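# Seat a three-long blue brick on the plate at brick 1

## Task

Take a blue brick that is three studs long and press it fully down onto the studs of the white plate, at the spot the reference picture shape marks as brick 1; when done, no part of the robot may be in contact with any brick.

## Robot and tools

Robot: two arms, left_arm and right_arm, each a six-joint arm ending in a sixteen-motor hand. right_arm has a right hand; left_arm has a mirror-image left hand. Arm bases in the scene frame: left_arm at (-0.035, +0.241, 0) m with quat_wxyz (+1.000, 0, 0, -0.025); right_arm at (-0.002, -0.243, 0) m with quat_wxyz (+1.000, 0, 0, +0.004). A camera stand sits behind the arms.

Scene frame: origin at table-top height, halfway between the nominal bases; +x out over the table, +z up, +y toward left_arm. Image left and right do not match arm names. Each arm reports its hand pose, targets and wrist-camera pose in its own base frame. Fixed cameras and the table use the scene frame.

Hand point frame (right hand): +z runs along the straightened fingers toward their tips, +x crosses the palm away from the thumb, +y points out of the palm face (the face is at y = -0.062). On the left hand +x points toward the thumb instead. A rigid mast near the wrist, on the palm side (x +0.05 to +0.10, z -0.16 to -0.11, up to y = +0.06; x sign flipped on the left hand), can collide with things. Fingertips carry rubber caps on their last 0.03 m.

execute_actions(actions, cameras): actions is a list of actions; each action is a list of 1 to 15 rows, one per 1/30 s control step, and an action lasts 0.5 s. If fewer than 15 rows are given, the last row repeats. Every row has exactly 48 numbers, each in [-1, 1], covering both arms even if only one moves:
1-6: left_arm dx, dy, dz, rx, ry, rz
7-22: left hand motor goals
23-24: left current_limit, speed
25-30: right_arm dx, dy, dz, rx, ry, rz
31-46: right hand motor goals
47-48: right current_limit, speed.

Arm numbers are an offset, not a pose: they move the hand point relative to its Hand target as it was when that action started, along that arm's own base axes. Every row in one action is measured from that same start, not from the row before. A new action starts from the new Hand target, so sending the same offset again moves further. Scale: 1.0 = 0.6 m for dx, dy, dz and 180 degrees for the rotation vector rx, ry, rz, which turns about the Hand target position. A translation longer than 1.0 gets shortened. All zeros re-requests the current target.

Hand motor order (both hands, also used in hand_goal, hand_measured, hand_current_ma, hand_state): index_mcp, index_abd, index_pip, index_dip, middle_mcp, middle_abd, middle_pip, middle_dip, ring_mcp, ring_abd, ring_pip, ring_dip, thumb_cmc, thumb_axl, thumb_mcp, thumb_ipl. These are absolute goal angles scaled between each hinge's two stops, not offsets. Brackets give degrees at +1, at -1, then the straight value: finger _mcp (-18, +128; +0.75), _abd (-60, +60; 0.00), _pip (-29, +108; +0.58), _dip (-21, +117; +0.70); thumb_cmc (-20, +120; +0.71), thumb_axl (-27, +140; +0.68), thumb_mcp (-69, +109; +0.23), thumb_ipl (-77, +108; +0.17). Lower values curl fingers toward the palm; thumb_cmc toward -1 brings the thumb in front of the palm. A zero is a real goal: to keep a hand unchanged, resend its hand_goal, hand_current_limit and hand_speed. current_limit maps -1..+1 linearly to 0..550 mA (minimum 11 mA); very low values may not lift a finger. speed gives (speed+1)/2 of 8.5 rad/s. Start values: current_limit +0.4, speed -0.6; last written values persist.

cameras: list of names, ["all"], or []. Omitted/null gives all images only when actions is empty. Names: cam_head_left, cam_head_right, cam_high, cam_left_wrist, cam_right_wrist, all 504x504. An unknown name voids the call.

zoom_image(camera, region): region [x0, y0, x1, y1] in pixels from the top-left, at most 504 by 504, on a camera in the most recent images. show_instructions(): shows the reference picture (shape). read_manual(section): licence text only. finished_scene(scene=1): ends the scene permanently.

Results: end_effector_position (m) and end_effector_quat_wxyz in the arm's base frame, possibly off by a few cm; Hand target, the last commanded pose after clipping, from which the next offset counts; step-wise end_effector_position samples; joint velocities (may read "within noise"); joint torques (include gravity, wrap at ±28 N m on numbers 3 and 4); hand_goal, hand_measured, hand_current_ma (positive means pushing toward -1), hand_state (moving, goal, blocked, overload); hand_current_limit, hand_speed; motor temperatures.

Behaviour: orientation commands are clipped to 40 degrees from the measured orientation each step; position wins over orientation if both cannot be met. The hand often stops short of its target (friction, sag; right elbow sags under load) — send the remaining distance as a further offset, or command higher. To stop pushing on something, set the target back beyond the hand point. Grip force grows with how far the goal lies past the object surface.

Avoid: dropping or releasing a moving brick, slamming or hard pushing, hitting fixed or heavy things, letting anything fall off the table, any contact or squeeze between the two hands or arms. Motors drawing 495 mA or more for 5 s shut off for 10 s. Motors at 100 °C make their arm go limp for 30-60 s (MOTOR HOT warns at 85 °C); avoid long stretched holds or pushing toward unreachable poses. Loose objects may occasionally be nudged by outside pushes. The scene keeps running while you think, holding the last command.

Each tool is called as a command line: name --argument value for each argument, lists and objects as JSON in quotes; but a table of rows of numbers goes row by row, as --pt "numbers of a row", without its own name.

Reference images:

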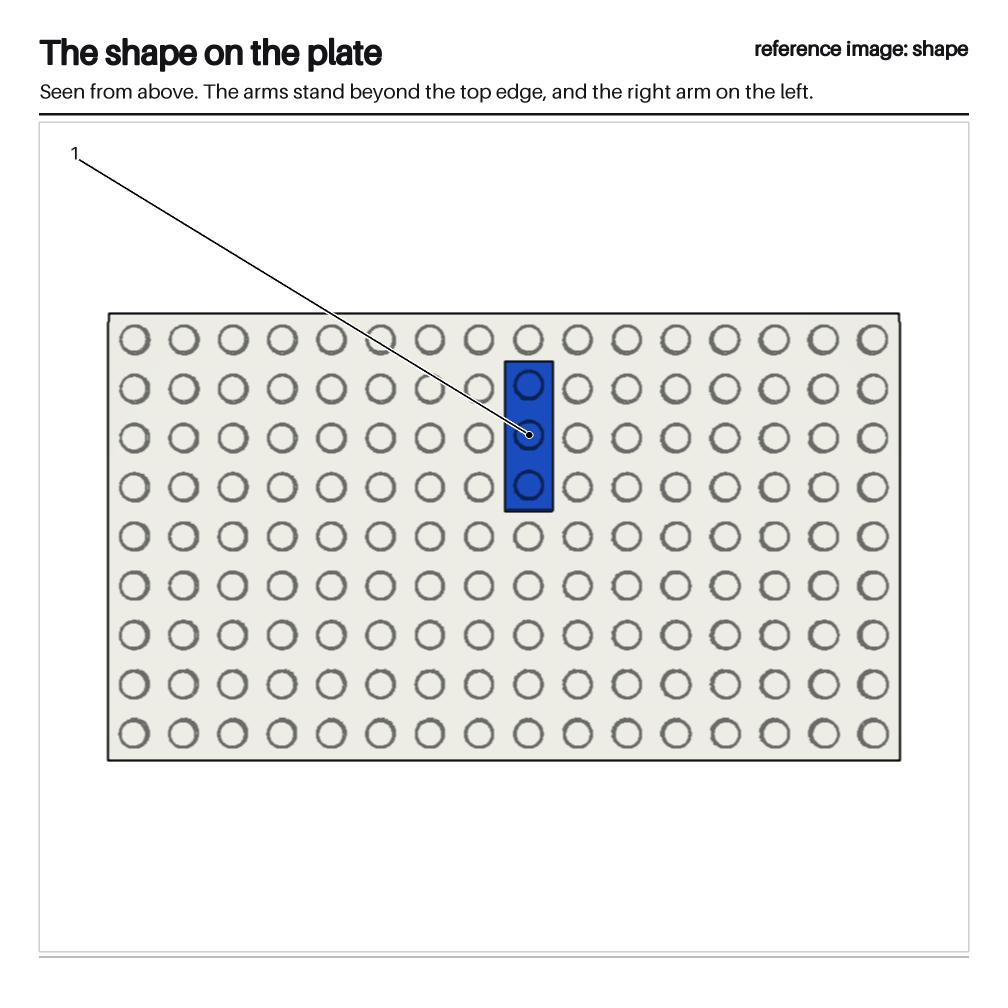

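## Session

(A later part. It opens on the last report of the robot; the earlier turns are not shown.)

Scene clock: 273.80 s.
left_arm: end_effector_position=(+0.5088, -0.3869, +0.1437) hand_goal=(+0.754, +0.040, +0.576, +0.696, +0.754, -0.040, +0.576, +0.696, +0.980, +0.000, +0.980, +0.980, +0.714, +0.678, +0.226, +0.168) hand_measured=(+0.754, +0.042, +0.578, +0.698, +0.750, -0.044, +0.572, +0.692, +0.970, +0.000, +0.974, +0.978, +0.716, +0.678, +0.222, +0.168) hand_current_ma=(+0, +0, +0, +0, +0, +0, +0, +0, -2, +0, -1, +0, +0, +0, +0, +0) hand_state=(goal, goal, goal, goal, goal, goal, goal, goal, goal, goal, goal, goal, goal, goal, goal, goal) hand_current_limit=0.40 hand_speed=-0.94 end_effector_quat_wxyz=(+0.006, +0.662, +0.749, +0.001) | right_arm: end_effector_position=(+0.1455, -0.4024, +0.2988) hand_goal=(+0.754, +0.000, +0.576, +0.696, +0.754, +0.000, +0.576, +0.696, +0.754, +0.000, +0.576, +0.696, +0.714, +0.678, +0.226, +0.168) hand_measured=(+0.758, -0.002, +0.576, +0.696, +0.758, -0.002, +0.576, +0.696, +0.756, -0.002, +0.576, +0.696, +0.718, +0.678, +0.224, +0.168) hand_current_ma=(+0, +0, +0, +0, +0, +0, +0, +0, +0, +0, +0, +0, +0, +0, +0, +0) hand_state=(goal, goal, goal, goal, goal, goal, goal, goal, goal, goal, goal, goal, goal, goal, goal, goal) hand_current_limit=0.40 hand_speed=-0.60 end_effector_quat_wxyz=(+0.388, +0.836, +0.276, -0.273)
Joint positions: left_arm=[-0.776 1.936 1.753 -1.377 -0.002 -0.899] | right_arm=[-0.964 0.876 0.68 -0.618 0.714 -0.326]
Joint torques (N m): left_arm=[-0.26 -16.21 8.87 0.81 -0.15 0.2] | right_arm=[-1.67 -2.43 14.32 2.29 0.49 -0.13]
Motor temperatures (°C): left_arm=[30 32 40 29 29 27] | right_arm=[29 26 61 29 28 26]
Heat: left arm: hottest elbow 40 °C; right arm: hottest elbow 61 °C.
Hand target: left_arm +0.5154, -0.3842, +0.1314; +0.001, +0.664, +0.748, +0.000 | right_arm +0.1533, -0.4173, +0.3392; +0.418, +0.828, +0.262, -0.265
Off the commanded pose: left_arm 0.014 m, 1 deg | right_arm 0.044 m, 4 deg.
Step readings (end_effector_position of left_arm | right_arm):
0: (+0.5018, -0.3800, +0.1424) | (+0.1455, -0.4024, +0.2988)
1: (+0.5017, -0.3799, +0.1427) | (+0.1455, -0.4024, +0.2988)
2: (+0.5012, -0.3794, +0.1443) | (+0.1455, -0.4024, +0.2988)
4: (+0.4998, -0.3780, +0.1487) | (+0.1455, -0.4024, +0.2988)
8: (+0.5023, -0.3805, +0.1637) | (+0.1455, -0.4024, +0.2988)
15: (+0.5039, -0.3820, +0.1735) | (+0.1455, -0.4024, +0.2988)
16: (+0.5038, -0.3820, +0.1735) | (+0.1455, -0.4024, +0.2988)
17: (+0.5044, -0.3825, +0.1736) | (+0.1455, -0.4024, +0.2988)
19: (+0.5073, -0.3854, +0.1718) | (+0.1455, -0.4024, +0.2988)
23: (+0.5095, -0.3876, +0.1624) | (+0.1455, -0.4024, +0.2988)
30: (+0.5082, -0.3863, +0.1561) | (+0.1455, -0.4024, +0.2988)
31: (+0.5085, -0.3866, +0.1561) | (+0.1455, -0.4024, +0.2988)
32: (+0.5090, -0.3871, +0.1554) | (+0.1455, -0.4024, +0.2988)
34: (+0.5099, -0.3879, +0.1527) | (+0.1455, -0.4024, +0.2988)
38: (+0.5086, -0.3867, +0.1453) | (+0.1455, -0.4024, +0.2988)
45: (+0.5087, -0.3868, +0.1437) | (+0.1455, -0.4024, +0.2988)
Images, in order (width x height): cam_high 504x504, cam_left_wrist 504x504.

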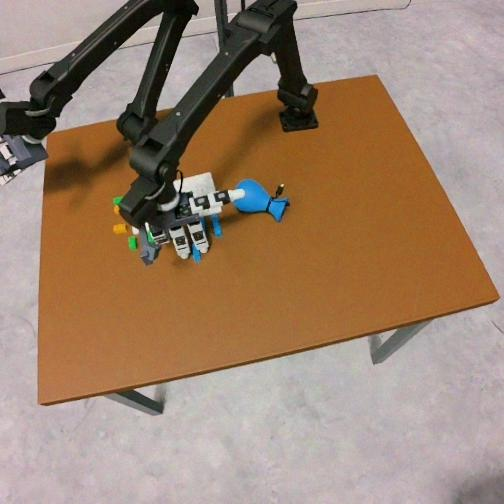

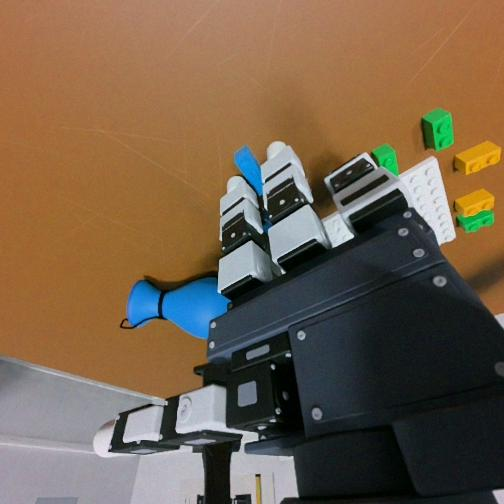

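execute_actions --actions '[[[0,0,0,0,0,0,0.754,-0.3,0.576,0.696,0.754,0.3,0.576,0.696,0.98,0,0.98,0.98,0.714,0.678,0.226,0.168,0.4,-0.94,0,0,0,0,0,0,0.754,0,0.576,0.696,0.754,0,0.576,0.696,0.754,0,0.576,0.696,0.714,0.678,0.226,0.168,0.4,-0.6]],[[0,0,0,0,0,0,0.754,-0.3,0.576,0.696,0.754,0.3,0.576,0.696,0.98,0,0.98,0.98,0.714,0.678,0.226,0.168,0.4,-0.94,0,0,0,0,0,0,0.754,0,0.576,0.696,0.754,0,0.576,0.696,0.754,0,0.576,0.696,0.714,0.678,0.226,0.168,0.4,-0.6]],[[0,0,0,0,0,0,0.754,-0.3,0.576,0.696,0.754,0.3,0.576,0.696,0.98,0,0.98,0.98,0.714,0.678,0.226,0.168,0.4,-0.9,0,0,0,0,0,0,0.754,0,0.576,0.696,0.754,0,0.576,0.696,0.754,0,0.576,0.696,0.714,0.678,0.226,0.168,0.4,-0.6]]]' --cameras '["cam_left_wrist","cam_high"]'

zoom_image --camera "cam_left_wrist" --region '[180, 90, 320, 230]'

Scene clock: 281.13 s.
left_arm: end_effector_position=(+0.5088, -0.3869, +0.1437) hand_goal=(+0.754, -0.300, +0.576, +0.696, +0.754, +0.300, +0.576, +0.696, +0.980, +0.000, +0.980, +0.980, +0.714, +0.678, +0.226, +0.168) hand_measured=(+0.764, -0.064, +0.582, +0.698, +0.742, +0.056, +0.570, +0.692, +0.970, +0.000, +0.974, +0.978, +0.716, +0.678, +0.222, +0.168) hand_current_ma=(+3, +385, +1, +0, -3, -385, -1, +0, -2, +0, -1, +0, +0, +0, +0, +0) hand_state=(goal, blocked, goal, goal, goal, blocked, goal, goal, goal, goal, goal, goal, goal, goal, goal, goal) hand_current_limit=0.40 hand_speed=-0.90 end_effector_quat_wxyz=(+0.006, +0.662, +0.749, +0.001) | right_arm: end_effector_position=(+0.1455, -0.4024, +0.2988) hand_goal=(+0.754, +0.000, +0.576, +0.696, +0.754, +0.000, +0.576, +0.696, +0.754, +0.000, +0.576, +0.696, +0.714, +0.678, +0.226, +0.168) hand_measured=(+0.758, -0.002, +0.576, +0.696, +0.758, -0.002, +0.576, +0.696, +0.756, -0.002, +0.576, +0.696, +0.718, +0.678, +0.224, +0.168) hand_current_ma=(+0, +0, +0, +0, +0, +0, +0, +0, +0, +0, +0, +0, +0, +0, +0, +0) hand_state=(goal, goal, goal, goal, goal, goal, goal, goal, goal, goal, goal, goal, goal, goal, goal, goal) hand_current_limit=0.40 hand_speed=-0.60 end_effector_quat_wxyz=(+0.388, +0.836, +0.276, -0.273)
Joint positions: left_arm=[-0.776 1.936 1.753 -1.377 -0.002 -0.899] | right_arm=[-0.964 0.876 0.68 -0.618 0.714 -0.326]
Joint torques (N m): left_arm=[-0.26 -16.09 8.85 0.79 -0.14 0.2] | right_arm=[-1.61 -2.43 14.32 2.26 0.5 -0.12]
Motor temperatures (°C): left_arm=[30 32 40 29 29 27] | right_arm=[29 26 61 29 28 26]
Heat: left arm: hottest elbow 40 °C; right arm: hottest elbow 61 °C.
Hand target: left_arm +0.5153, -0.3842, +0.1314; +0.001, +0.664, +0.748, +0.000 | right_arm +0.1533, -0.4173, +0.3392; +0.418, +0.828, +0.262, -0.265
Off the commanded pose: left_arm 0.014 m, 1 deg | right_arm 0.044 m, 4 deg.
Step readings (end_effector_position of left_arm | right_arm):
0: (+0.5088, -0.3869, +0.1437) | (+0.1455, -0.4024, +0.2988)
1: (+0.5088, -0.3869, +0.1437) | (+0.1455, -0.4024, +0.2988)
2: (+0.5088, -0.3869, +0.1437) | (+0.1455, -0.4024, +0.2988)
4: (+0.5088, -0.3869, +0.1437) | (+0.1455, -0.4024, +0.2988)
8: (+0.5088, -0.3869, +0.1437) | (+0.1455, -0.4024, +0.2988)
15: (+0.5088, -0.3869, +0.1437) | (+0.1455, -0.4024, +0.2988)
16: (+0.5088, -0.3869, +0.1437) | (+0.1455, -0.4024, +0.2988)
17: (+0.5088, -0.3869, +0.1437) | (+0.1455, -0.4024, +0.2988)
19: (+0.5088, -0.3869, +0.1437) | (+0.1455, -0.4024, +0.2988)
23: (+0.5088, -0.3869, +0.1437) | (+0.1455, -0.4024, +0.2988)
30: (+0.5088, -0.3869, +0.1437) | (+0.1455, -0.4024, +0.2988)
31: (+0.5088, -0.3869, +0.1437) | (+0.1455, -0.4024, +0.2988)
32: (+0.5088, -0.3869, +0.1437) | (+0.1455, -0.4024, +0.2988)
34: (+0.5088, -0.3869, +0.1437) | (+0.1455, -0.4024, +0.2988)
38: (+0.5088, -0.3869, +0.1437) | (+0.1455, -0.4024, +0.2988)
45: (+0.5088, -0.3869, +0.1437) | (+0.1455, -0.4024, +0.2988)
Images, in order (width x height): cam_high 504x504, cam_left_wrist 504x504.

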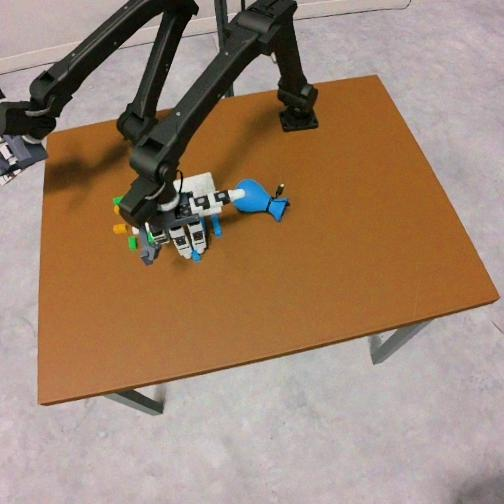

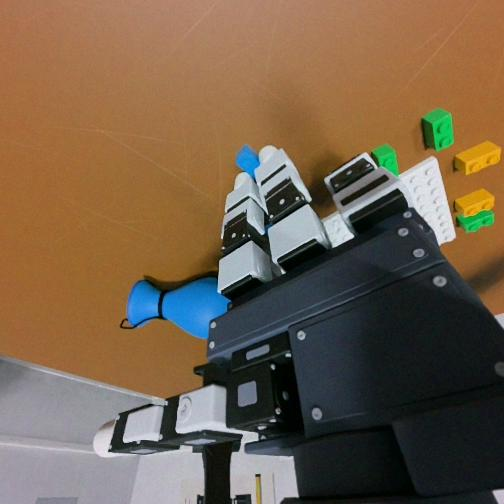

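Scaled by 3.600 from the camera's 504x504 image, which has a finer 720x720 frame.

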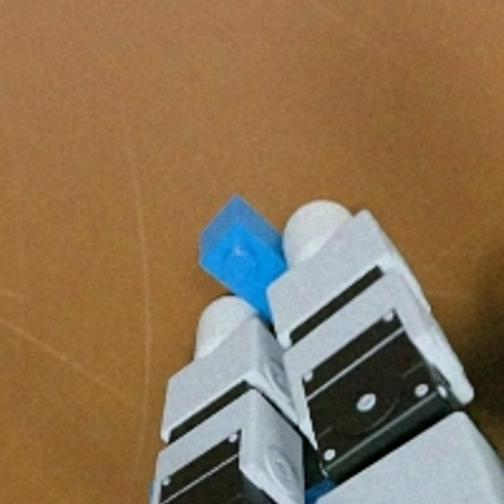

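zoom_image --camera "cam_left_wrist" --region '[225, 135, 285, 195]'

Scaled by 8.400 from the camera's 504x504 image, which has a finer 720x720 frame.

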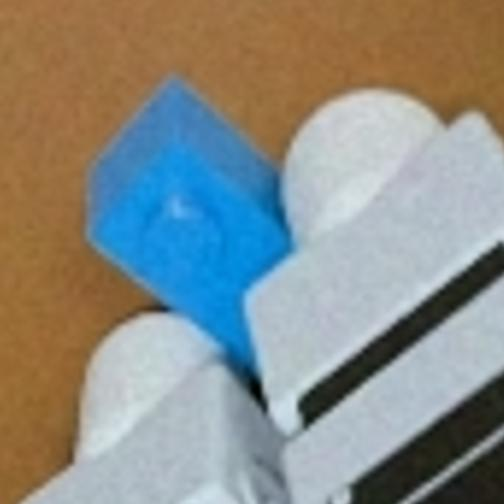

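execute_actions --actions '[[[0,0,0.0833,0,0,0,0.754,-0.3,0.576,0.696,0.754,0.3,0.576,0.696,0.98,0,0.98,0.98,0.714,0.678,0.226,0.168,0.4,-0.9,0,0,0,0,0,0,0.754,0,0.576,0.696,0.754,0,0.576,0.696,0.754,0,0.576,0.696,0.714,0.678,0.226,0.168,0.4,-0.6]],[[-0.06,-0.015,0.05,0,0,-0.01,0.754,-0.3,0.576,0.696,0.754,0.3,0.576,0.696,0.98,0,0.98,0.98,0.714,0.678,0.226,0.168,0.4,-0.9,0,0,0,0,0,0,0.754,0,0.576,0.696,0.754,0,0.576,0.696,0.754,0,0.576,0.696,0.714,0.678,0.226,0.168,0.4,-0.6]],[[-0.1,-0.015,0.0,0,0,-0.01,0.754,-0.3,0.576,0.696,0.754,0.3,0.576,0.696,0.98,0,0.98,0.98,0.714,0.678,0.226,0.168,0.4,-0.9,0,0,0,0,0,0,0.754,0,0.576,0.696,0.754,0,0.576,0.696,0.754,0,0.576,0.696,0.714,0.678,0.226,0.168,0.4,-0.6]],[[-0.1,-0.015,0.0,0,0,-0.01,0.754,-0.3,0.576,0.696,0.754,0.3,0.576,0.696,0.98,0,0.98,0.98,0.714,0.678,0.226,0.168,0.4,-0.9,0,0,0,0,0,0,0.754,0,0.576,0.696,0.754,0,0.576,0.696,0.754,0,0.576,0.696,0.714,0.678,0.226,0.168,0.4,-0.6]],[[-0.1,-0.015,0.0,0,0,-0.01,0.754,-0.3,0.576,0.696,0.754,0.3,0.576,0.696,0.98,0,0.98,0.98,0.714,0.678,0.226,0.168,0.4,-0.9,0,0,0,0,0,0,0.754,0,0.576,0.696,0.754,0,0.576,0.696,0.754,0,0.576,0.696,0.714,0.678,0.226,0.168,0.4,-0.6]]]' --cameras '["cam_left_wrist","cam_high","cam_head_right","cam_head_left"]'

zoom_image --camera "cam_left_wrist" --region '[180, 60, 320, 200]'

zoom_image --camera "cam_head_right" --region '[240, 280, 360, 400]'

Scene clock: 293.90 s.
left_arm: end_effector_position=(+0.2975, -0.4221, +0.2065) hand_goal=(+0.754, -0.300, +0.576, +0.696, +0.754, +0.300, +0.576, +0.696, +0.980, +0.000, +0.980, +0.980, +0.714, +0.678, +0.226, +0.168) hand_measured=(+0.766, -0.066, +0.582, +0.698, +0.740, +0.056, +0.568, +0.692, +0.970, +0.000, +0.974, +0.978, +0.714, +0.678, +0.222, +0.168) hand_current_ma=(+3, +385, +1, +0, -4, -385, -1, +0, -2, +0, -1, +0, +0, +0, +0, +0) hand_state=(goal, blocked, goal, goal, goal, blocked, goal, goal, goal, goal, goal, goal, goal, goal, goal, goal) hand_current_limit=0.40 hand_speed=-0.90 end_effector_quat_wxyz=(-0.009, +0.716, +0.698, +0.002) | right_arm: end_effector_position=(+0.1455, -0.4024, +0.2988) hand_goal=(+0.754, +0.000, +0.576, +0.696, +0.754, +0.000, +0.576, +0.696, +0.754, +0.000, +0.576, +0.696, +0.714, +0.678, +0.226, +0.168) hand_measured=(+0.758, -0.002, +0.576, +0.696, +0.758, -0.002, +0.576, +0.696, +0.756, -0.002, +0.576, +0.696, +0.718, +0.678, +0.224, +0.168) hand_current_ma=(+0, +0, +0, +0, +0, +0, +0, +0, +0, +0, +0, +0, +0, +0, +0, +0) hand_state=(goal, goal, goal, goal, goal, goal, goal, goal, goal, goal, goal, goal, goal, goal, goal, goal) hand_current_limit=0.40 hand_speed=-0.60 end_effector_quat_wxyz=(+0.388, +0.836, +0.276, -0.273)
Joint positions: left_arm=[-1.122 1.642 1.513 -1.46 0.003 -1.098] | right_arm=[-0.964 0.876 0.68 -0.618 0.714 -0.326]
Joint torques (N m): left_arm=[-0.97 -14.39 8.72 0.72 -0.3 -0.07] | right_arm=[-1.55 -2.37 14.32 2.29 0.5 -0.12]
Motor temperatures (°C): left_arm=[30 33 40 29 29 27] | right_arm=[29 26 61 29 28 26]
Heat: left arm: hottest elbow 40 °C; right arm: hottest elbow 61 °C.
Hand target: left_arm +0.2992, -0.4203, +0.2114; +0.001, +0.709, +0.705, +0.000 | right_arm +0.1533, -0.4173, +0.3392; +0.418, +0.828, +0.262, -0.265
Off the commanded pose: left_arm 0.006 m, 2 deg | right_arm 0.044 m, 4 deg.
Step readings (end_effector_position of left_arm | right_arm):
0: (+0.5088, -0.3869, +0.1437) | (+0.1455, -0.4024, +0.2988)
1: (+0.5088, -0.3869, +0.1437) | (+0.1455, -0.4024, +0.2988)
2: (+0.5079, -0.3859, +0.1435) | (+0.1455, -0.4024, +0.2988)
4: (+0.5046, -0.3828, +0.1447) | (+0.1455, -0.4024, +0.2988)
8: (+0.5008, -0.3790, +0.1517) | (+0.1455, -0.4024, +0.2988)
15: (+0.5032, -0.3814, +0.1616) | (+0.1455, -0.4024, +0.2988)
16: (+0.5030, -0.3812, +0.1617) | (+0.1455, -0.4024, +0.2988)
17: (+0.5020, -0.3802, +0.1622) | (+0.1455, -0.4024, +0.2988)
19: (+0.4978, -0.3804, +0.1647) | (+0.1455, -0.4024, +0.2988)
23: (+0.4900, -0.3803, +0.1794) | (+0.1455, -0.4024, +0.2988)
30: (+0.4803, -0.3852, +0.2012) | (+0.1455, -0.4024, +0.2988)
31: (+0.4794, -0.3862, +0.2016) | (+0.1455, -0.4024, +0.2988)
32: (+0.4754, -0.3886, +0.2011) | (+0.1455, -0.4024, +0.2988)
34: (+0.4671, -0.3872, +0.1986) | (+0.1455, -0.4024, +0.2988)
38: (+0.4369, -0.3909, +0.1968) | (+0.1455, -0.4024, +0.2988)
45: (+0.4179, -0.4055, +0.2072) | (+0.1455, -0.4024, +0.2988)
46: (+0.4177, -0.4052, +0.2075) | (+0.1455, -0.4024, +0.2988)
47: (+0.4148, -0.4051, +0.2067) | (+0.1455, -0.4024, +0.2988)
49: (+0.4070, -0.4006, +0.2035) | (+0.1455, -0.4024, +0.2988)
53: (+0.3783, -0.4004, +0.1997) | (+0.1455, -0.4024, +0.2988)
60: (+0.3582, -0.4139, +0.2062) | (+0.1455, -0.4024, +0.2988)
61: (+0.3578, -0.4137, +0.2062) | (+0.1455, -0.4024, +0.2988)
62: (+0.3549, -0.4137, +0.2055) | (+0.1455, -0.4024, +0.2988)
64: (+0.3478, -0.4102, +0.2032) | (+0.1455, -0.4024, +0.2988)
68: (+0.3184, -0.4122, +0.2011) | (+0.1455, -0.4024, +0.2988)
75: (+0.2977, -0.4229, +0.2063) | (+0.1455, -0.4024, +0.2988)
Images, in order (width x height): cam_head_left 504x504, cam_head_right 504x504, cam_high 504x504, cam_left_wrist 504x504.

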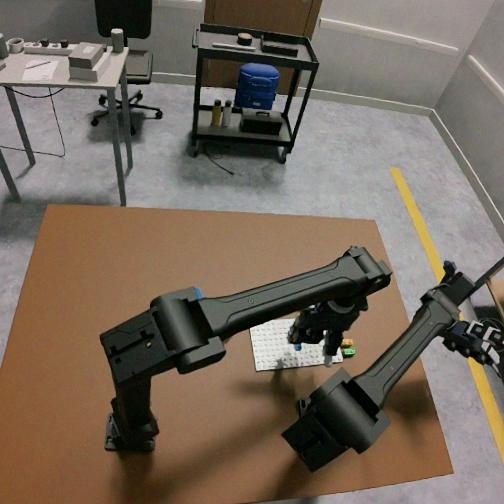

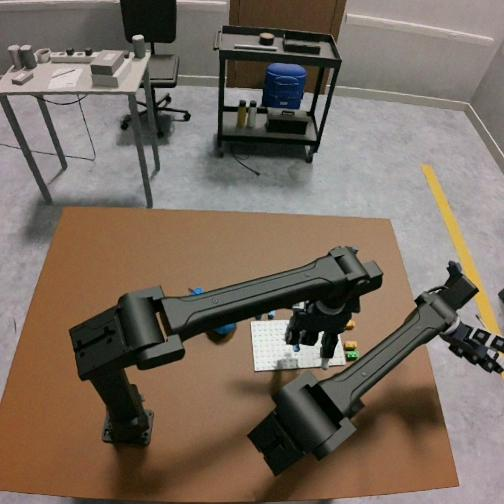

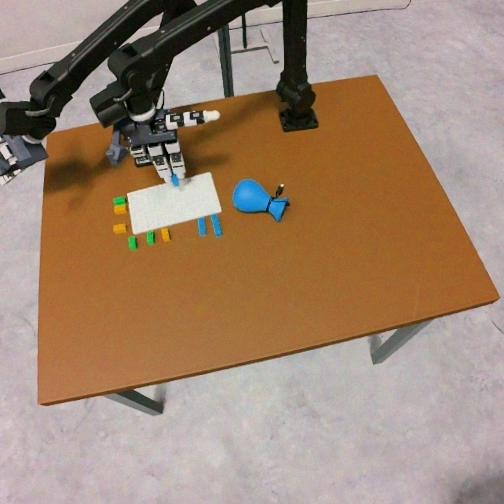

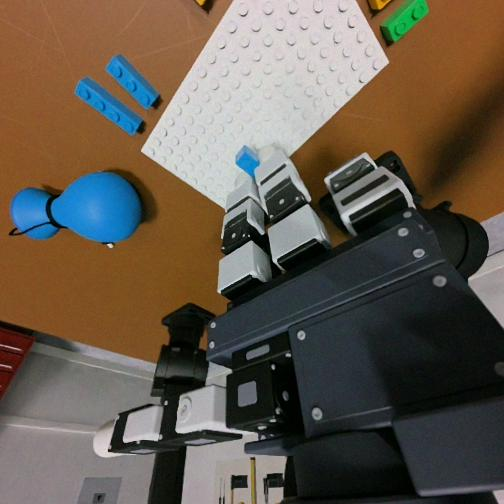

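Scaled by 3.600 from the camera's 504x504 image, which has a finer 720x720 frame.

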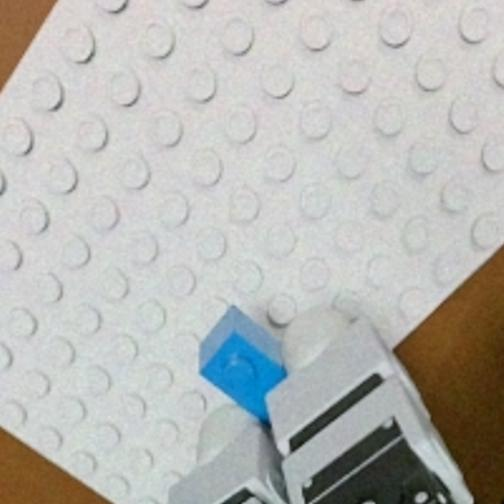

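Scaled by 4.200 from the camera's 504x504 image, which has a finer 720x720 frame.

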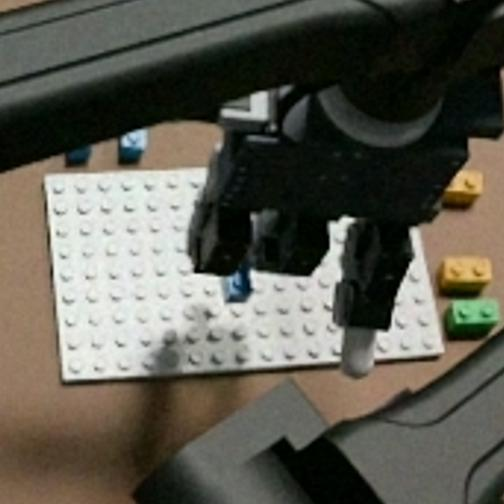

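zoom_image --camera "cam_left_wrist" --region '[130, 0, 400, 220]'

zoom_image --camera "cam_left_wrist" --region '[136, 100, 256, 220]'

Scaled by 1.867 from the camera's 504x504 image, which has a finer 720x720 frame.

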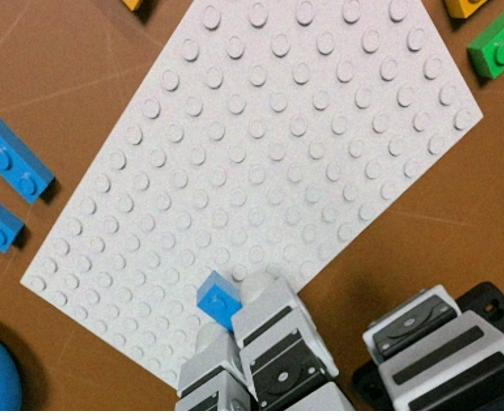

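Scaled by 4.200 from the camera's 504x504 image, which has a finer 720x720 frame.

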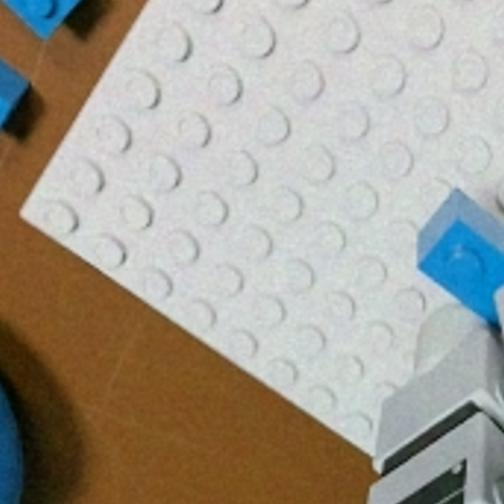

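execute_actions --actions '[[[-0.0057,-0.022,0,0,0,0.0144,0.754,-0.3,0.576,0.696,0.754,0.3,0.576,0.696,0.98,0,0.72,0.84,0.714,0.678,0.226,0.168,0.4,-0.9,-0.08,-0.0107,0,0,0,-0.035,0.754,0,0.576,0.696,0.754,0,0.576,0.696,0.754,0,0.576,0.696,0.714,0.678,0.226,0.168,0.4,-0.6]],[[0,0,-0.02,0,0,0,0.754,-0.3,0.576,0.696,0.754,0.3,0.576,0.696,0.98,0,0.72,0.84,0.714,0.678,0.226,0.168,0.4,-0.9,-0.08,-0.0107,0,0,0,-0.035,0.754,0,0.576,0.696,0.754,0,0.576,0.696,0.754,0,0.576,0.696,0.714,0.678,0.226,0.168,0.4,-0.6]],[[0,0,-0.02,0,0,0,0.754,-0.3,0.576,0.696,0.754,0.3,0.576,0.696,0.98,0,0.72,0.84,0.714,0.678,0.226,0.168,0.4,-0.9,-0.08,-0.0107,0,0,0,-0.035,0.754,0,0.576,0.696,0.754,0,0.576,0.696,0.754,0,0.576,0.696,0.714,0.678,0.226,0.168,0.4,-0.6]],[[0,0,0,0,0,0,0.754,-0.3,0.576,0.696,0.754,0.3,0.576,0.696,0.98,0,0.72,0.84,0.714,0.678,0.226,0.168,0.4,-0.9,-0.08,-0.0107,0,0,0,-0.035,0.754,0,0.576,0.696,0.754,0,0.576,0.696,0.754,0,0.576,0.696,0.714,0.678,0.226,0.168,0.4,-0.6]]]' --cameras '["cam_left_wrist","cam_high","cam_head_right","cam_head_left"]'

zoom_image --camera "cam_left_wrist" --region '[130, 0, 400, 220]'

zoom_image --camera "cam_left_wrist" --region '[200, 90, 310, 200]'

zoom_image --camera "cam_head_right" --region '[240, 290, 350, 400]'

Scene clock: 323.70 s.
left_arm: end_effector_position=(+0.2994, -0.4277, +0.2026) hand_goal=(+0.754, -0.300, +0.576, +0.696, +0.754, +0.300, +0.576, +0.696, +0.980, +0.000, +0.720, +0.840, +0.714, +0.678, +0.226, +0.168) hand_measured=(+0.766, -0.066, +0.582, +0.698, +0.740, +0.056, +0.568, +0.692, +0.970, +0.000, +0.722, +0.842, +0.714, +0.678, +0.222, +0.168) hand_current_ma=(+3, +385, +1, +0, -4, -385, -1, +0, -2, +0, +0, +0, +0, +0, +0, +0) hand_state=(goal, blocked, goal, goal, goal, blocked, goal, goal, goal, goal, goal, goal, goal, goal, goal, goal) hand_current_limit=0.40 hand_speed=-0.90 end_effector_quat_wxyz=(+0.010, +0.694, +0.720, -0.005) | right_arm: end_effector_position=(-0.0407, -0.4259, +0.2989) hand_goal=(+0.754, +0.000, +0.576, +0.696, +0.754, +0.000, +0.576, +0.696, +0.754, +0.000, +0.576, +0.696, +0.714, +0.678, +0.226, +0.168) hand_measured=(+0.758, -0.002, +0.576, +0.696, +0.758, -0.002, +0.576, +0.696, +0.756, -0.002, +0.576, +0.696, +0.718, +0.678, +0.224, +0.168) hand_current_ma=(+0, +0, +0, +0, +0, +0, +0, +0, +0, +0, +0, +0, +0, +0, +0, +0) hand_state=(goal, goal, goal, goal, goal, goal, goal, goal, goal, goal, goal, goal, goal, goal, goal, goal) hand_current_limit=0.40 hand_speed=-0.60 end_effector_quat_wxyz=(+0.319, +0.876, +0.086, -0.352)
Joint positions: left_arm=[-1.126 1.646 1.507 -1.409 0.002 -1.162] | right_arm=[-1.407 0.876 0.68 -0.618 0.714 -0.326]
Joint torques (N m): left_arm=[-2.26 -11.46 8.8 0.81 -0.32 -0.08] | right_arm=[-1.44 -2.37 14.35 2.28 0.5 -0.11]
Motor temperatures (°C): left_arm=[29 33 40 29 29 27] | right_arm=[29 26 62 29 29 26]
Heat: left arm: hottest elbow 40 °C; right arm: hottest elbow 62 °C.
Hand target: left_arm +0.2958, -0.4335, +0.1873; +0.001, +0.693, +0.721, +0.000 | right_arm -0.0388, -0.4430, +0.3391; +0.350, +0.865, +0.075, -0.350
Off the commanded pose: left_arm 0.017 m, 1 deg | right_arm 0.044 m, 4 deg.
Step readings (end_effector_position of left_arm | right_arm):
0: (+0.2975, -0.4221, +0.2065) | (+0.1455, -0.4024, +0.2988)
1: (+0.2975, -0.4219, +0.2065) | (+0.1450, -0.4026, +0.2988)
2: (+0.2974, -0.4216, +0.2065) | (+0.1422, -0.4036, +0.2987)
4: (+0.2971, -0.4205, +0.2065) | (+0.1338, -0.4064, +0.2988)
8: (+0.2955, -0.4194, +0.2066) | (+0.1097, -0.4134, +0.2993)
15: (+0.2947, -0.4181, +0.2066) | (+0.1023, -0.4152, +0.2994)
16: (+0.2947, -0.4180, +0.2066) | (+0.1020, -0.4153, +0.2994)
17: (+0.2948, -0.4181, +0.2066) | (+0.0989, -0.4160, +0.2995)
19: (+0.2953, -0.4193, +0.2067) | (+0.0902, -0.4177, +0.3002)
23: (+0.2965, -0.4217, +0.2068) | (+0.0637, -0.4213, +0.3031)
30: (+0.2969, -0.4224, +0.2069) | (+0.0556, -0.4222, +0.3036)
31: (+0.2970, -0.4226, +0.2069) | (+0.0553, -0.4223, +0.3036)
32: (+0.2972, -0.4230, +0.2069) | (+0.0520, -0.4227, +0.3036)
34: (+0.2983, -0.4253, +0.2069) | (+0.0428, -0.4238, +0.3034)
38: (+0.2995, -0.4278, +0.2058) | (+0.0154, -0.4256, +0.3035)
45: (+0.2994, -0.4275, +0.2027) | (+0.0075, -0.4259, +0.3034)
46: (+0.2994, -0.4275, +0.2027) | (+0.0070, -0.4259, +0.3034)
47: (+0.2994, -0.4276, +0.2026) | (+0.0039, -0.4260, +0.3033)
49: (+0.2994, -0.4276, +0.2026) | (-0.0055, -0.4261, +0.3031)
53: (+0.2994, -0.4277, +0.2026) | (-0.0333, -0.4249, +0.3028)
60: (+0.2994, -0.4277, +0.2026) | (-0.0408, -0.4257, +0.2994)
Images, in order (width x height): cam_head_left 504x504, cam_head_right 504x504, cam_high 504x504, cam_left_wrist 504x504.

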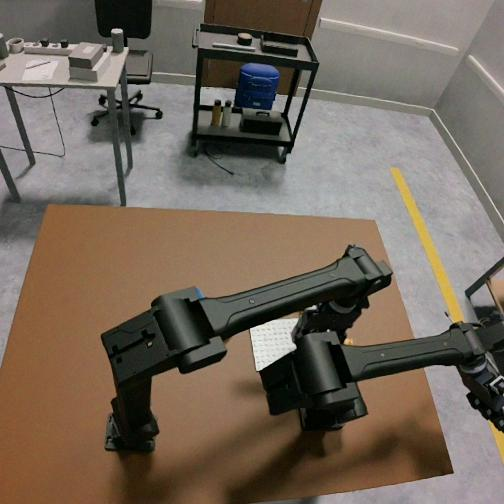

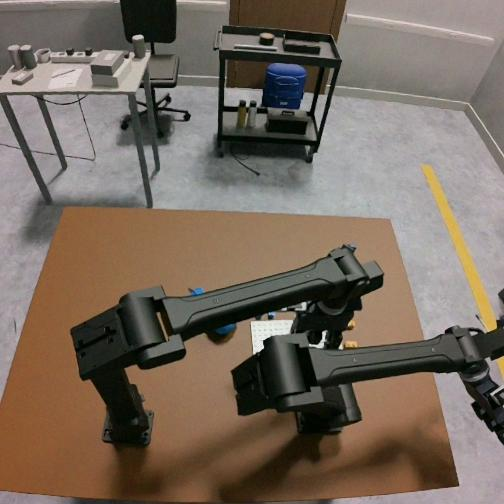

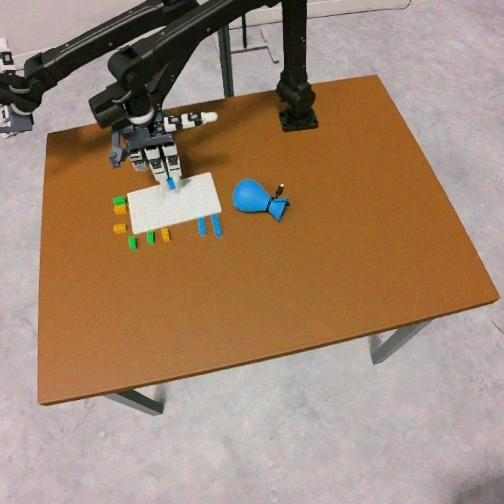

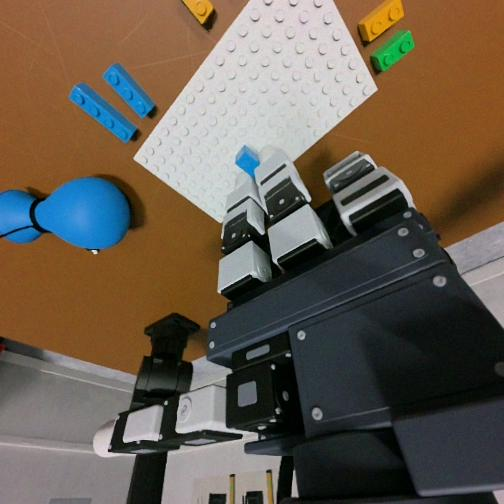

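Scaled by 1.867 from the camera's 504x504 image, which has a finer 720x720 frame.

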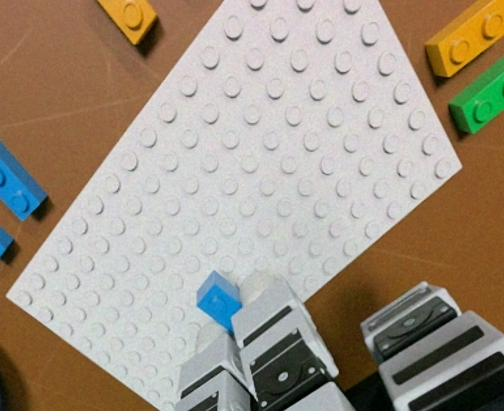

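Scaled by 4.582 from the camera's 504x504 image, which has a finer 720x720 frame.

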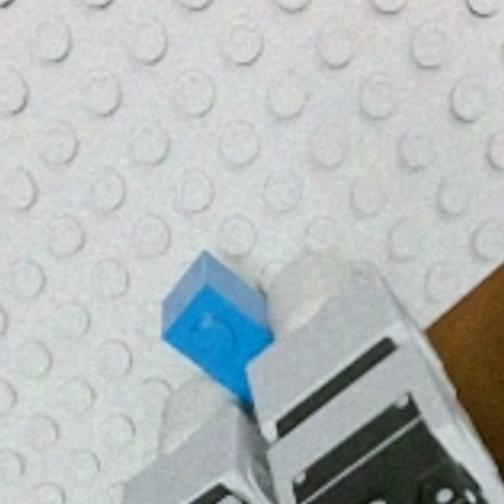

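Scaled by 4.582 from the camera's 504x504 image, which has a finer 720x720 frame.

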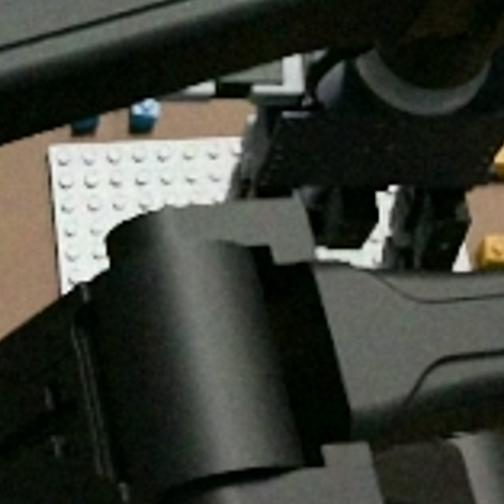

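zoom_image --camera "cam_left_wrist" --region '[130, 60, 290, 220]'

Scaled by 3.150 from the camera's 504x504 image, which has a finer 720x720 frame.

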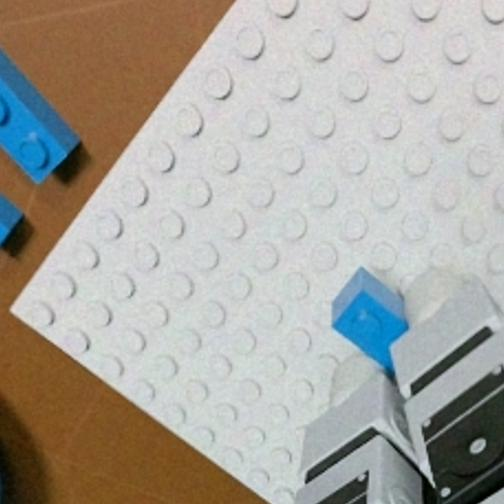

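execute_actions --actions '[[[-0.0167,-0.0058,0,0,0,-0.0067,0.754,-0.3,0.576,0.696,0.754,0.3,0.576,0.696,0.98,0,0.72,0.84,0.714,0.678,0.226,0.168,0.4,-0.9,0.08,0.0107,0,0,0,0.035,0.754,0,0.576,0.696,0.754,0,0.576,0.696,0.754,0,0.576,0.696,0.714,0.678,0.226,0.168,0.4,-0.6]],[[0,0,-0.035,0,0,0,0.754,-0.3,0.576,0.696,0.754,0.3,0.576,0.696,0.98,0,0.72,0.84,0.714,0.678,0.226,0.168,0.4,-0.9,0.08,0.0107,0,0,0,0.035,0.754,0,0.576,0.696,0.754,0,0.576,0.696,0.754,0,0.576,0.696,0.714,0.678,0.226,0.168,0.4,-0.6]],[[0,0,-0.03,0,0,0,0.754,-0.3,0.576,0.696,0.754,0.3,0.576,0.696,0.98,0,0.72,0.84,0.714,0.678,0.226,0.168,0.4,-0.9,0.08,0.0107,0,0,0,0.035,0.754,0,0.576,0.696,0.754,0,0.576,0.696,0.754,0,0.576,0.696,0.714,0.678,0.226,0.168,0.4,-0.6]]]' --cameras '["cam_left_wrist","cam_high","cam_head_right","cam_head_left"]'

zoom_image --camera "cam_left_wrist" --region '[200, 90, 310, 200]'

zoom_image --camera "cam_left_wrist" --region '[110, 60, 290, 240]'

zoom_image --camera "cam_head_right" --region '[240, 290, 350, 400]'

Scene clock: 341.87 s.
left_arm: end_effector_position=(+0.2888, -0.4325, +0.1614) hand_goal=(+0.754, -0.300, +0.576, +0.696, +0.754, +0.300, +0.576, +0.696, +0.980, +0.000, +0.720, +0.840, +0.714, +0.678, +0.226, +0.168) hand_measured=(+0.766, -0.066, +0.582, +0.698, +0.740, +0.056, +0.568, +0.692, +0.970, +0.000, +0.722, +0.842, +0.714, +0.678, +0.222, +0.168) hand_current_ma=(+3, +385, +1, +0, -4, -385, -1, +0, -2, +0, +0, +0, +0, +0, +0, +0) hand_state=(goal, blocked, goal, goal, goal, blocked, goal, goal, goal, goal, goal, goal, goal, goal, goal, goal) hand_current_limit=0.40 hand_speed=-0.90 end_effector_quat_wxyz=(+0.008, +0.702, +0.712, -0.004) | right_arm: end_effector_position=(+0.0993, -0.4145, +0.3030) hand_goal=(+0.754, +0.000, +0.576, +0.696, +0.754, +0.000, +0.576, +0.696, +0.754, +0.000, +0.576, +0.696, +0.714, +0.678, +0.226, +0.168) hand_measured=(+0.758, -0.002, +0.576, +0.696, +0.758, -0.002, +0.576, +0.696, +0.758, -0.002, +0.576, +0.696, +0.718, +0.678, +0.224, +0.168) hand_current_ma=(+1, +0, +0, +0, +0, +0, +0, +0, +0, +0, +0, +0, +1, +0, +0, +0) hand_state=(goal, goal, goal, goal, goal, goal, goal, goal, goal, goal, goal, goal, goal, goal, goal, goal) hand_current_limit=0.40 hand_speed=-0.60 end_effector_quat_wxyz=(+0.377, +0.849, +0.228, -0.292)
Joint positions: left_arm=[-1.149 1.664 1.42 -1.309 0.001 -1.162] | right_arm=[-1.076 0.865 0.68 -0.618 0.711 -0.327]
Joint torques (N m): left_arm=[-1.9 -11.63 8.73 0.84 -0.27 -0.07] | right_arm=[-0.85 -2.9 13.67 1.59 0.81 -0.04]
Motor temperatures (°C): left_arm=[29 33 40 29 29 27] | right_arm=[29 26 63 29 29 26]
Heat: left arm: hottest elbow 40 °C; right arm: hottest elbow 63 °C.
Hand target: left_arm +0.2858, -0.4369, +0.1483; +0.001, +0.701, +0.713, +0.000 | right_arm +0.1053, -0.4238, +0.3391; +0.403, +0.841, +0.216, -0.288
Off the commanded pose: left_arm 0.014 m, 1 deg | right_arm 0.038 m, 3 deg.
Step readings (end_effector_position of left_arm | right_arm):
0: (+0.2994, -0.4277, +0.2026) | (-0.0407, -0.4259, +0.2989)
1: (+0.2994, -0.4277, +0.2026) | (-0.0405, -0.4260, +0.2989)
2: (+0.2992, -0.4277, +0.2025) | (-0.0390, -0.4261, +0.2989)
4: (+0.2977, -0.4285, +0.2018) | (-0.0296, -0.4269, +0.2988)
8: (+0.2917, -0.4306, +0.1995) | (-0.0025, -0.4280, +0.2986)
15: (+0.2886, -0.4322, +0.1991) | (+0.0053, -0.4280, +0.2986)
16: (+0.2886, -0.4323, +0.1988) | (+0.0057, -0.4280, +0.2986)
17: (+0.2888, -0.4327, +0.1977) | (+0.0090, -0.4278, +0.2989)
19: (+0.2893, -0.4337, +0.1936) | (+0.0181, -0.4270, +0.3001)
23: (+0.2881, -0.4311, +0.1834) | (+0.0452, -0.4239, +0.3026)
30: (+0.2884, -0.4318, +0.1792) | (+0.0529, -0.4229, +0.3029)
31: (+0.2885, -0.4320, +0.1791) | (+0.0531, -0.4229, +0.3029)
32: (+0.2888, -0.4325, +0.1784) | (+0.0565, -0.4224, +0.3030)
34: (+0.2893, -0.4337, +0.1756) | (+0.0654, -0.4210, +0.3032)
38: (+0.2886, -0.4322, +0.1669) | (+0.0921, -0.4161, +0.3029)
45: (+0.2887, -0.4324, +0.1614) | (+0.0993, -0.4145, +0.3029)
Images, in order (width x height): cam_head_left 504x504, cam_head_right 504x504, cam_high 504x504, cam_left_wrist 504x504.

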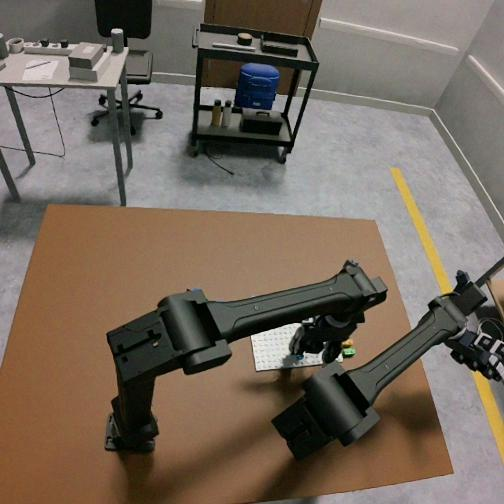

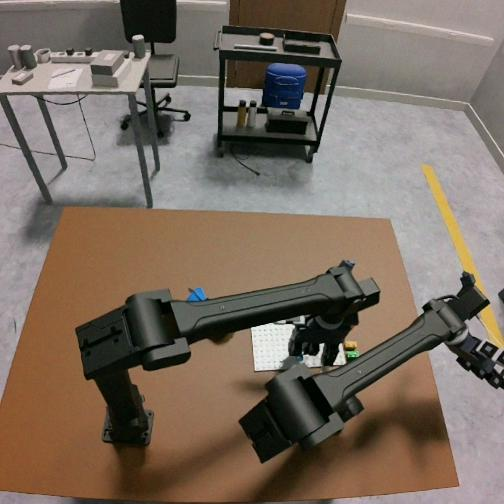

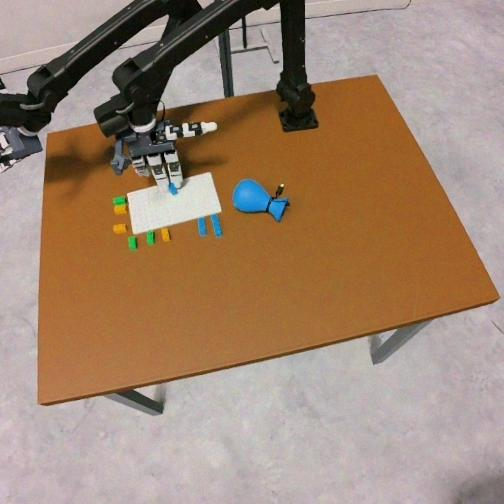

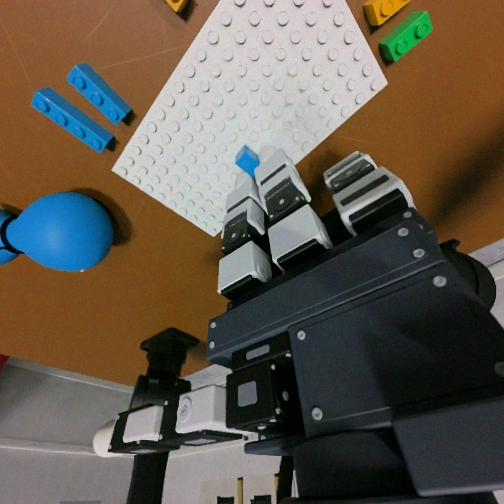

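Scaled by 4.582 from the camera's 504x504 image, which has a finer 720x720 frame.

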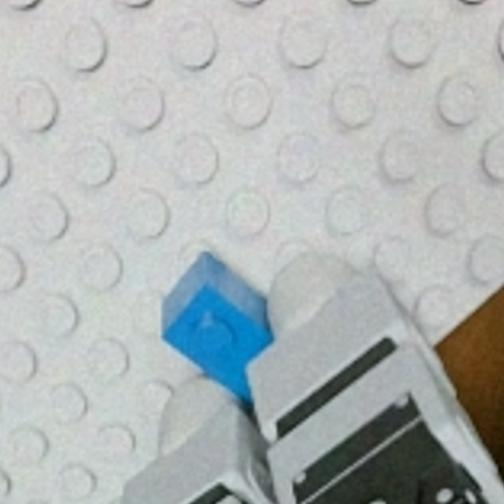

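Scaled by 2.800 from the camera's 504x504 image, which has a finer 720x720 frame.

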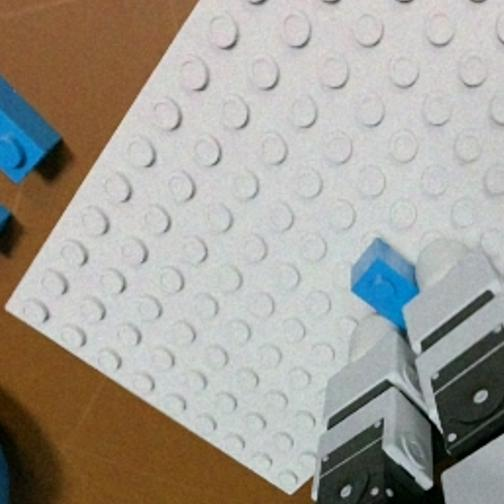

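Scaled by 4.582 from the camera's 504x504 image, which has a finer 720x720 frame.

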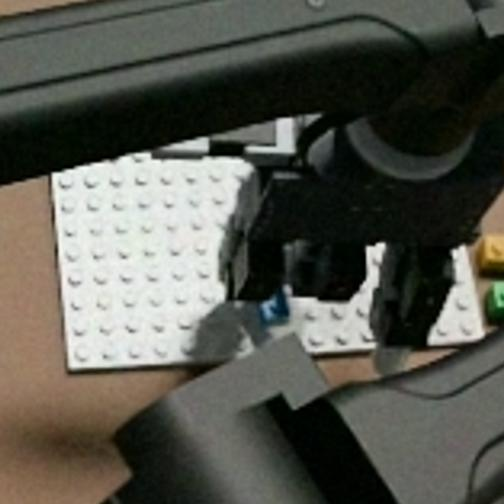

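zoom_image --camera "cam_left_wrist" --region '[226, 130, 276, 180]'

Scaled by 10.080 from the camera's 504x504 image, which has a finer 720x720 frame.

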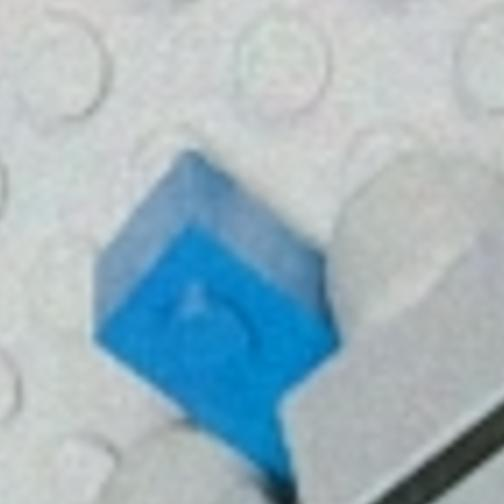

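execute_actions --actions '[[[0.0062,-0.0015,-0.004,0,0,0,0.754,-0.3,0.576,0.696,0.754,0.3,0.576,0.696,0.98,0,0.72,0.84,0.714,0.678,0.226,0.168,0.4,-0.9,0,0,0,0,0,0,0.754,0,0.576,0.696,0.754,0,0.576,0.696,0.754,0,0.576,0.696,0.714,0.678,0.226,0.168,0.4,-0.6]],[[0,0,-0.005,0,0,0,0.754,-0.3,0.576,0.696,0.754,0.3,0.576,0.696,0.98,0,0.72,0.84,0.714,0.678,0.226,0.168,0.4,-0.9,0,0,0,0,0,0,0.754,0,0.576,0.696,0.754,0,0.576,0.696,0.754,0,0.576,0.696,0.714,0.678,0.226,0.168,0.4,-0.6]]]' --cameras '["cam_left_wrist"]'

zoom_image --camera "cam_left_wrist" --region '[110, 60, 290, 240]'

zoom_image --camera "cam_left_wrist" --region '[216, 120, 276, 180]'

Scene clock: 360.93 s.
left_arm: end_effector_position=(+0.2900, -0.4354, +0.1588) hand_goal=(+0.754, -0.300, +0.576, +0.696, +0.754, +0.300, +0.576, +0.696, +0.980, +0.000, +0.720, +0.840, +0.714, +0.678, +0.226, +0.168) hand_measured=(+0.766, -0.066, +0.582, +0.698, +0.740, +0.056, +0.568, +0.692, +0.970, +0.000, +0.722, +0.842, +0.714, +0.678, +0.222, +0.168) hand_current_ma=(+3, +385, +1, +0, -4, -385, -1, +0, -2, +0, +0, +0, +0, +0, +0, +0) hand_state=(goal, blocked, goal, goal, goal, blocked, goal, goal, goal, goal, goal, goal, goal, goal, goal, goal) hand_current_limit=0.40 hand_speed=-0.90 end_effector_quat_wxyz=(+0.011, +0.702, +0.712, -0.005) | right_arm: end_effector_position=(+0.0993, -0.4145, +0.3030) hand_goal=(+0.754, +0.000, +0.576, +0.696, +0.754, +0.000, +0.576, +0.696, +0.754, +0.000, +0.576, +0.696, +0.714, +0.678, +0.226, +0.168) hand_measured=(+0.758, -0.002, +0.576, +0.696, +0.758, -0.002, +0.576, +0.696, +0.758, -0.002, +0.576, +0.696, +0.718, +0.678, +0.224, +0.168) hand_current_ma=(+1, +0, +0, +0, +0, +0, +0, +0, +0, +0, +0, +0, +1, +0, +0, +0) hand_state=(goal, goal, goal, goal, goal, goal, goal, goal, goal, goal, goal, goal, goal, goal, goal, goal) hand_current_limit=0.40 hand_speed=-0.60 end_effector_quat_wxyz=(+0.377, +0.849, +0.228, -0.292)
Joint positions: left_arm=[-1.149 1.67 1.42 -1.297 0.001 -1.162] | right_arm=[-1.076 0.865 0.68 -0.618 0.711 -0.327]
Joint torques (N m): left_arm=[-1.49 -11.46 8.58 0.84 -0.27 -0.02] | right_arm=[-0.79 -2.9 13.64 1.62 0.81 -0.05]
Motor temperatures (°C): left_arm=[29 32 38 29 28 27] | right_arm=[29 26 62 29 29 26]
Heat: left arm: hottest elbow 38 °C; right arm: hottest elbow 62 °C.
Hand target: left_arm +0.2896, -0.4379, +0.1429; +0.001, +0.701, +0.713, +0.000 | right_arm +0.1053, -0.4238, +0.3391; +0.403, +0.841, +0.216, -0.288
Off the commanded pose: left_arm 0.016 m, 1 deg | right_arm 0.038 m, 3 deg.
Step readings (end_effector_position of left_arm | right_arm):
0: (+0.2888, -0.4325, +0.1614) | (+0.0993, -0.4145, +0.3030)
1: (+0.2888, -0.4325, +0.1614) | (+0.0993, -0.4145, +0.3030)
2: (+0.2888, -0.4325, +0.1614) | (+0.0993, -0.4145, +0.3030)
4: (+0.2889, -0.4329, +0.1615) | (+0.0993, -0.4145, +0.3030)
8: (+0.2892, -0.4335, +0.1607) | (+0.0993, -0.4145, +0.3030)
15: (+0.2893, -0.4337, +0.1594) | (+0.0993, -0.4145, +0.3030)
16: (+0.2893, -0.4337, +0.1594) | (+0.0993, -0.4145, +0.3030)
17: (+0.2893, -0.4338, +0.1595) | (+0.0993, -0.4145, +0.3030)
19: (+0.2896, -0.4344, +0.1595) | (+0.0993, -0.4145, +0.3030)
23: (+0.2899, -0.4351, +0.1592) | (+0.0993, -0.4145, +0.3030)
30: (+0.2900, -0.4353, +0.1588) | (+0.0993, -0.4145, +0.3030)
Images, in order (width x height): cam_left_wrist 504x504.

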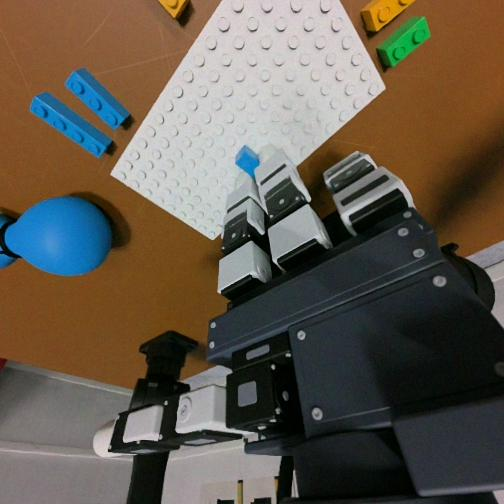

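Scaled by 2.800 from the camera's 504x504 image, which has a finer 720x720 frame.

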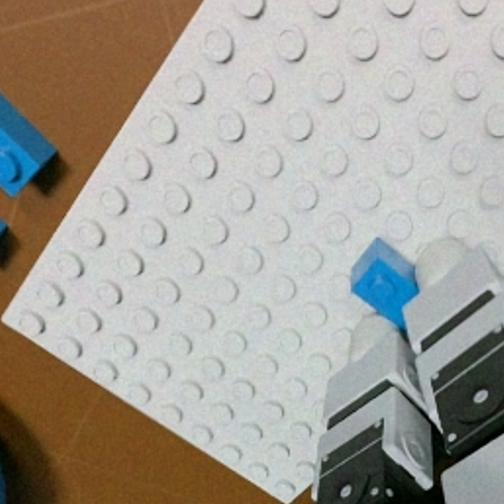

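Scaled by 8.400 from the camera's 504x504 image, which has a finer 720x720 frame.

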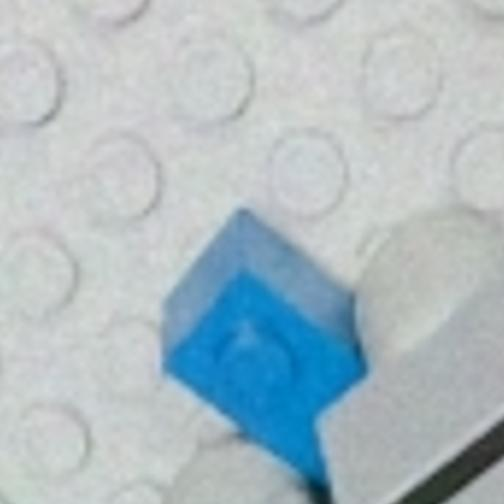

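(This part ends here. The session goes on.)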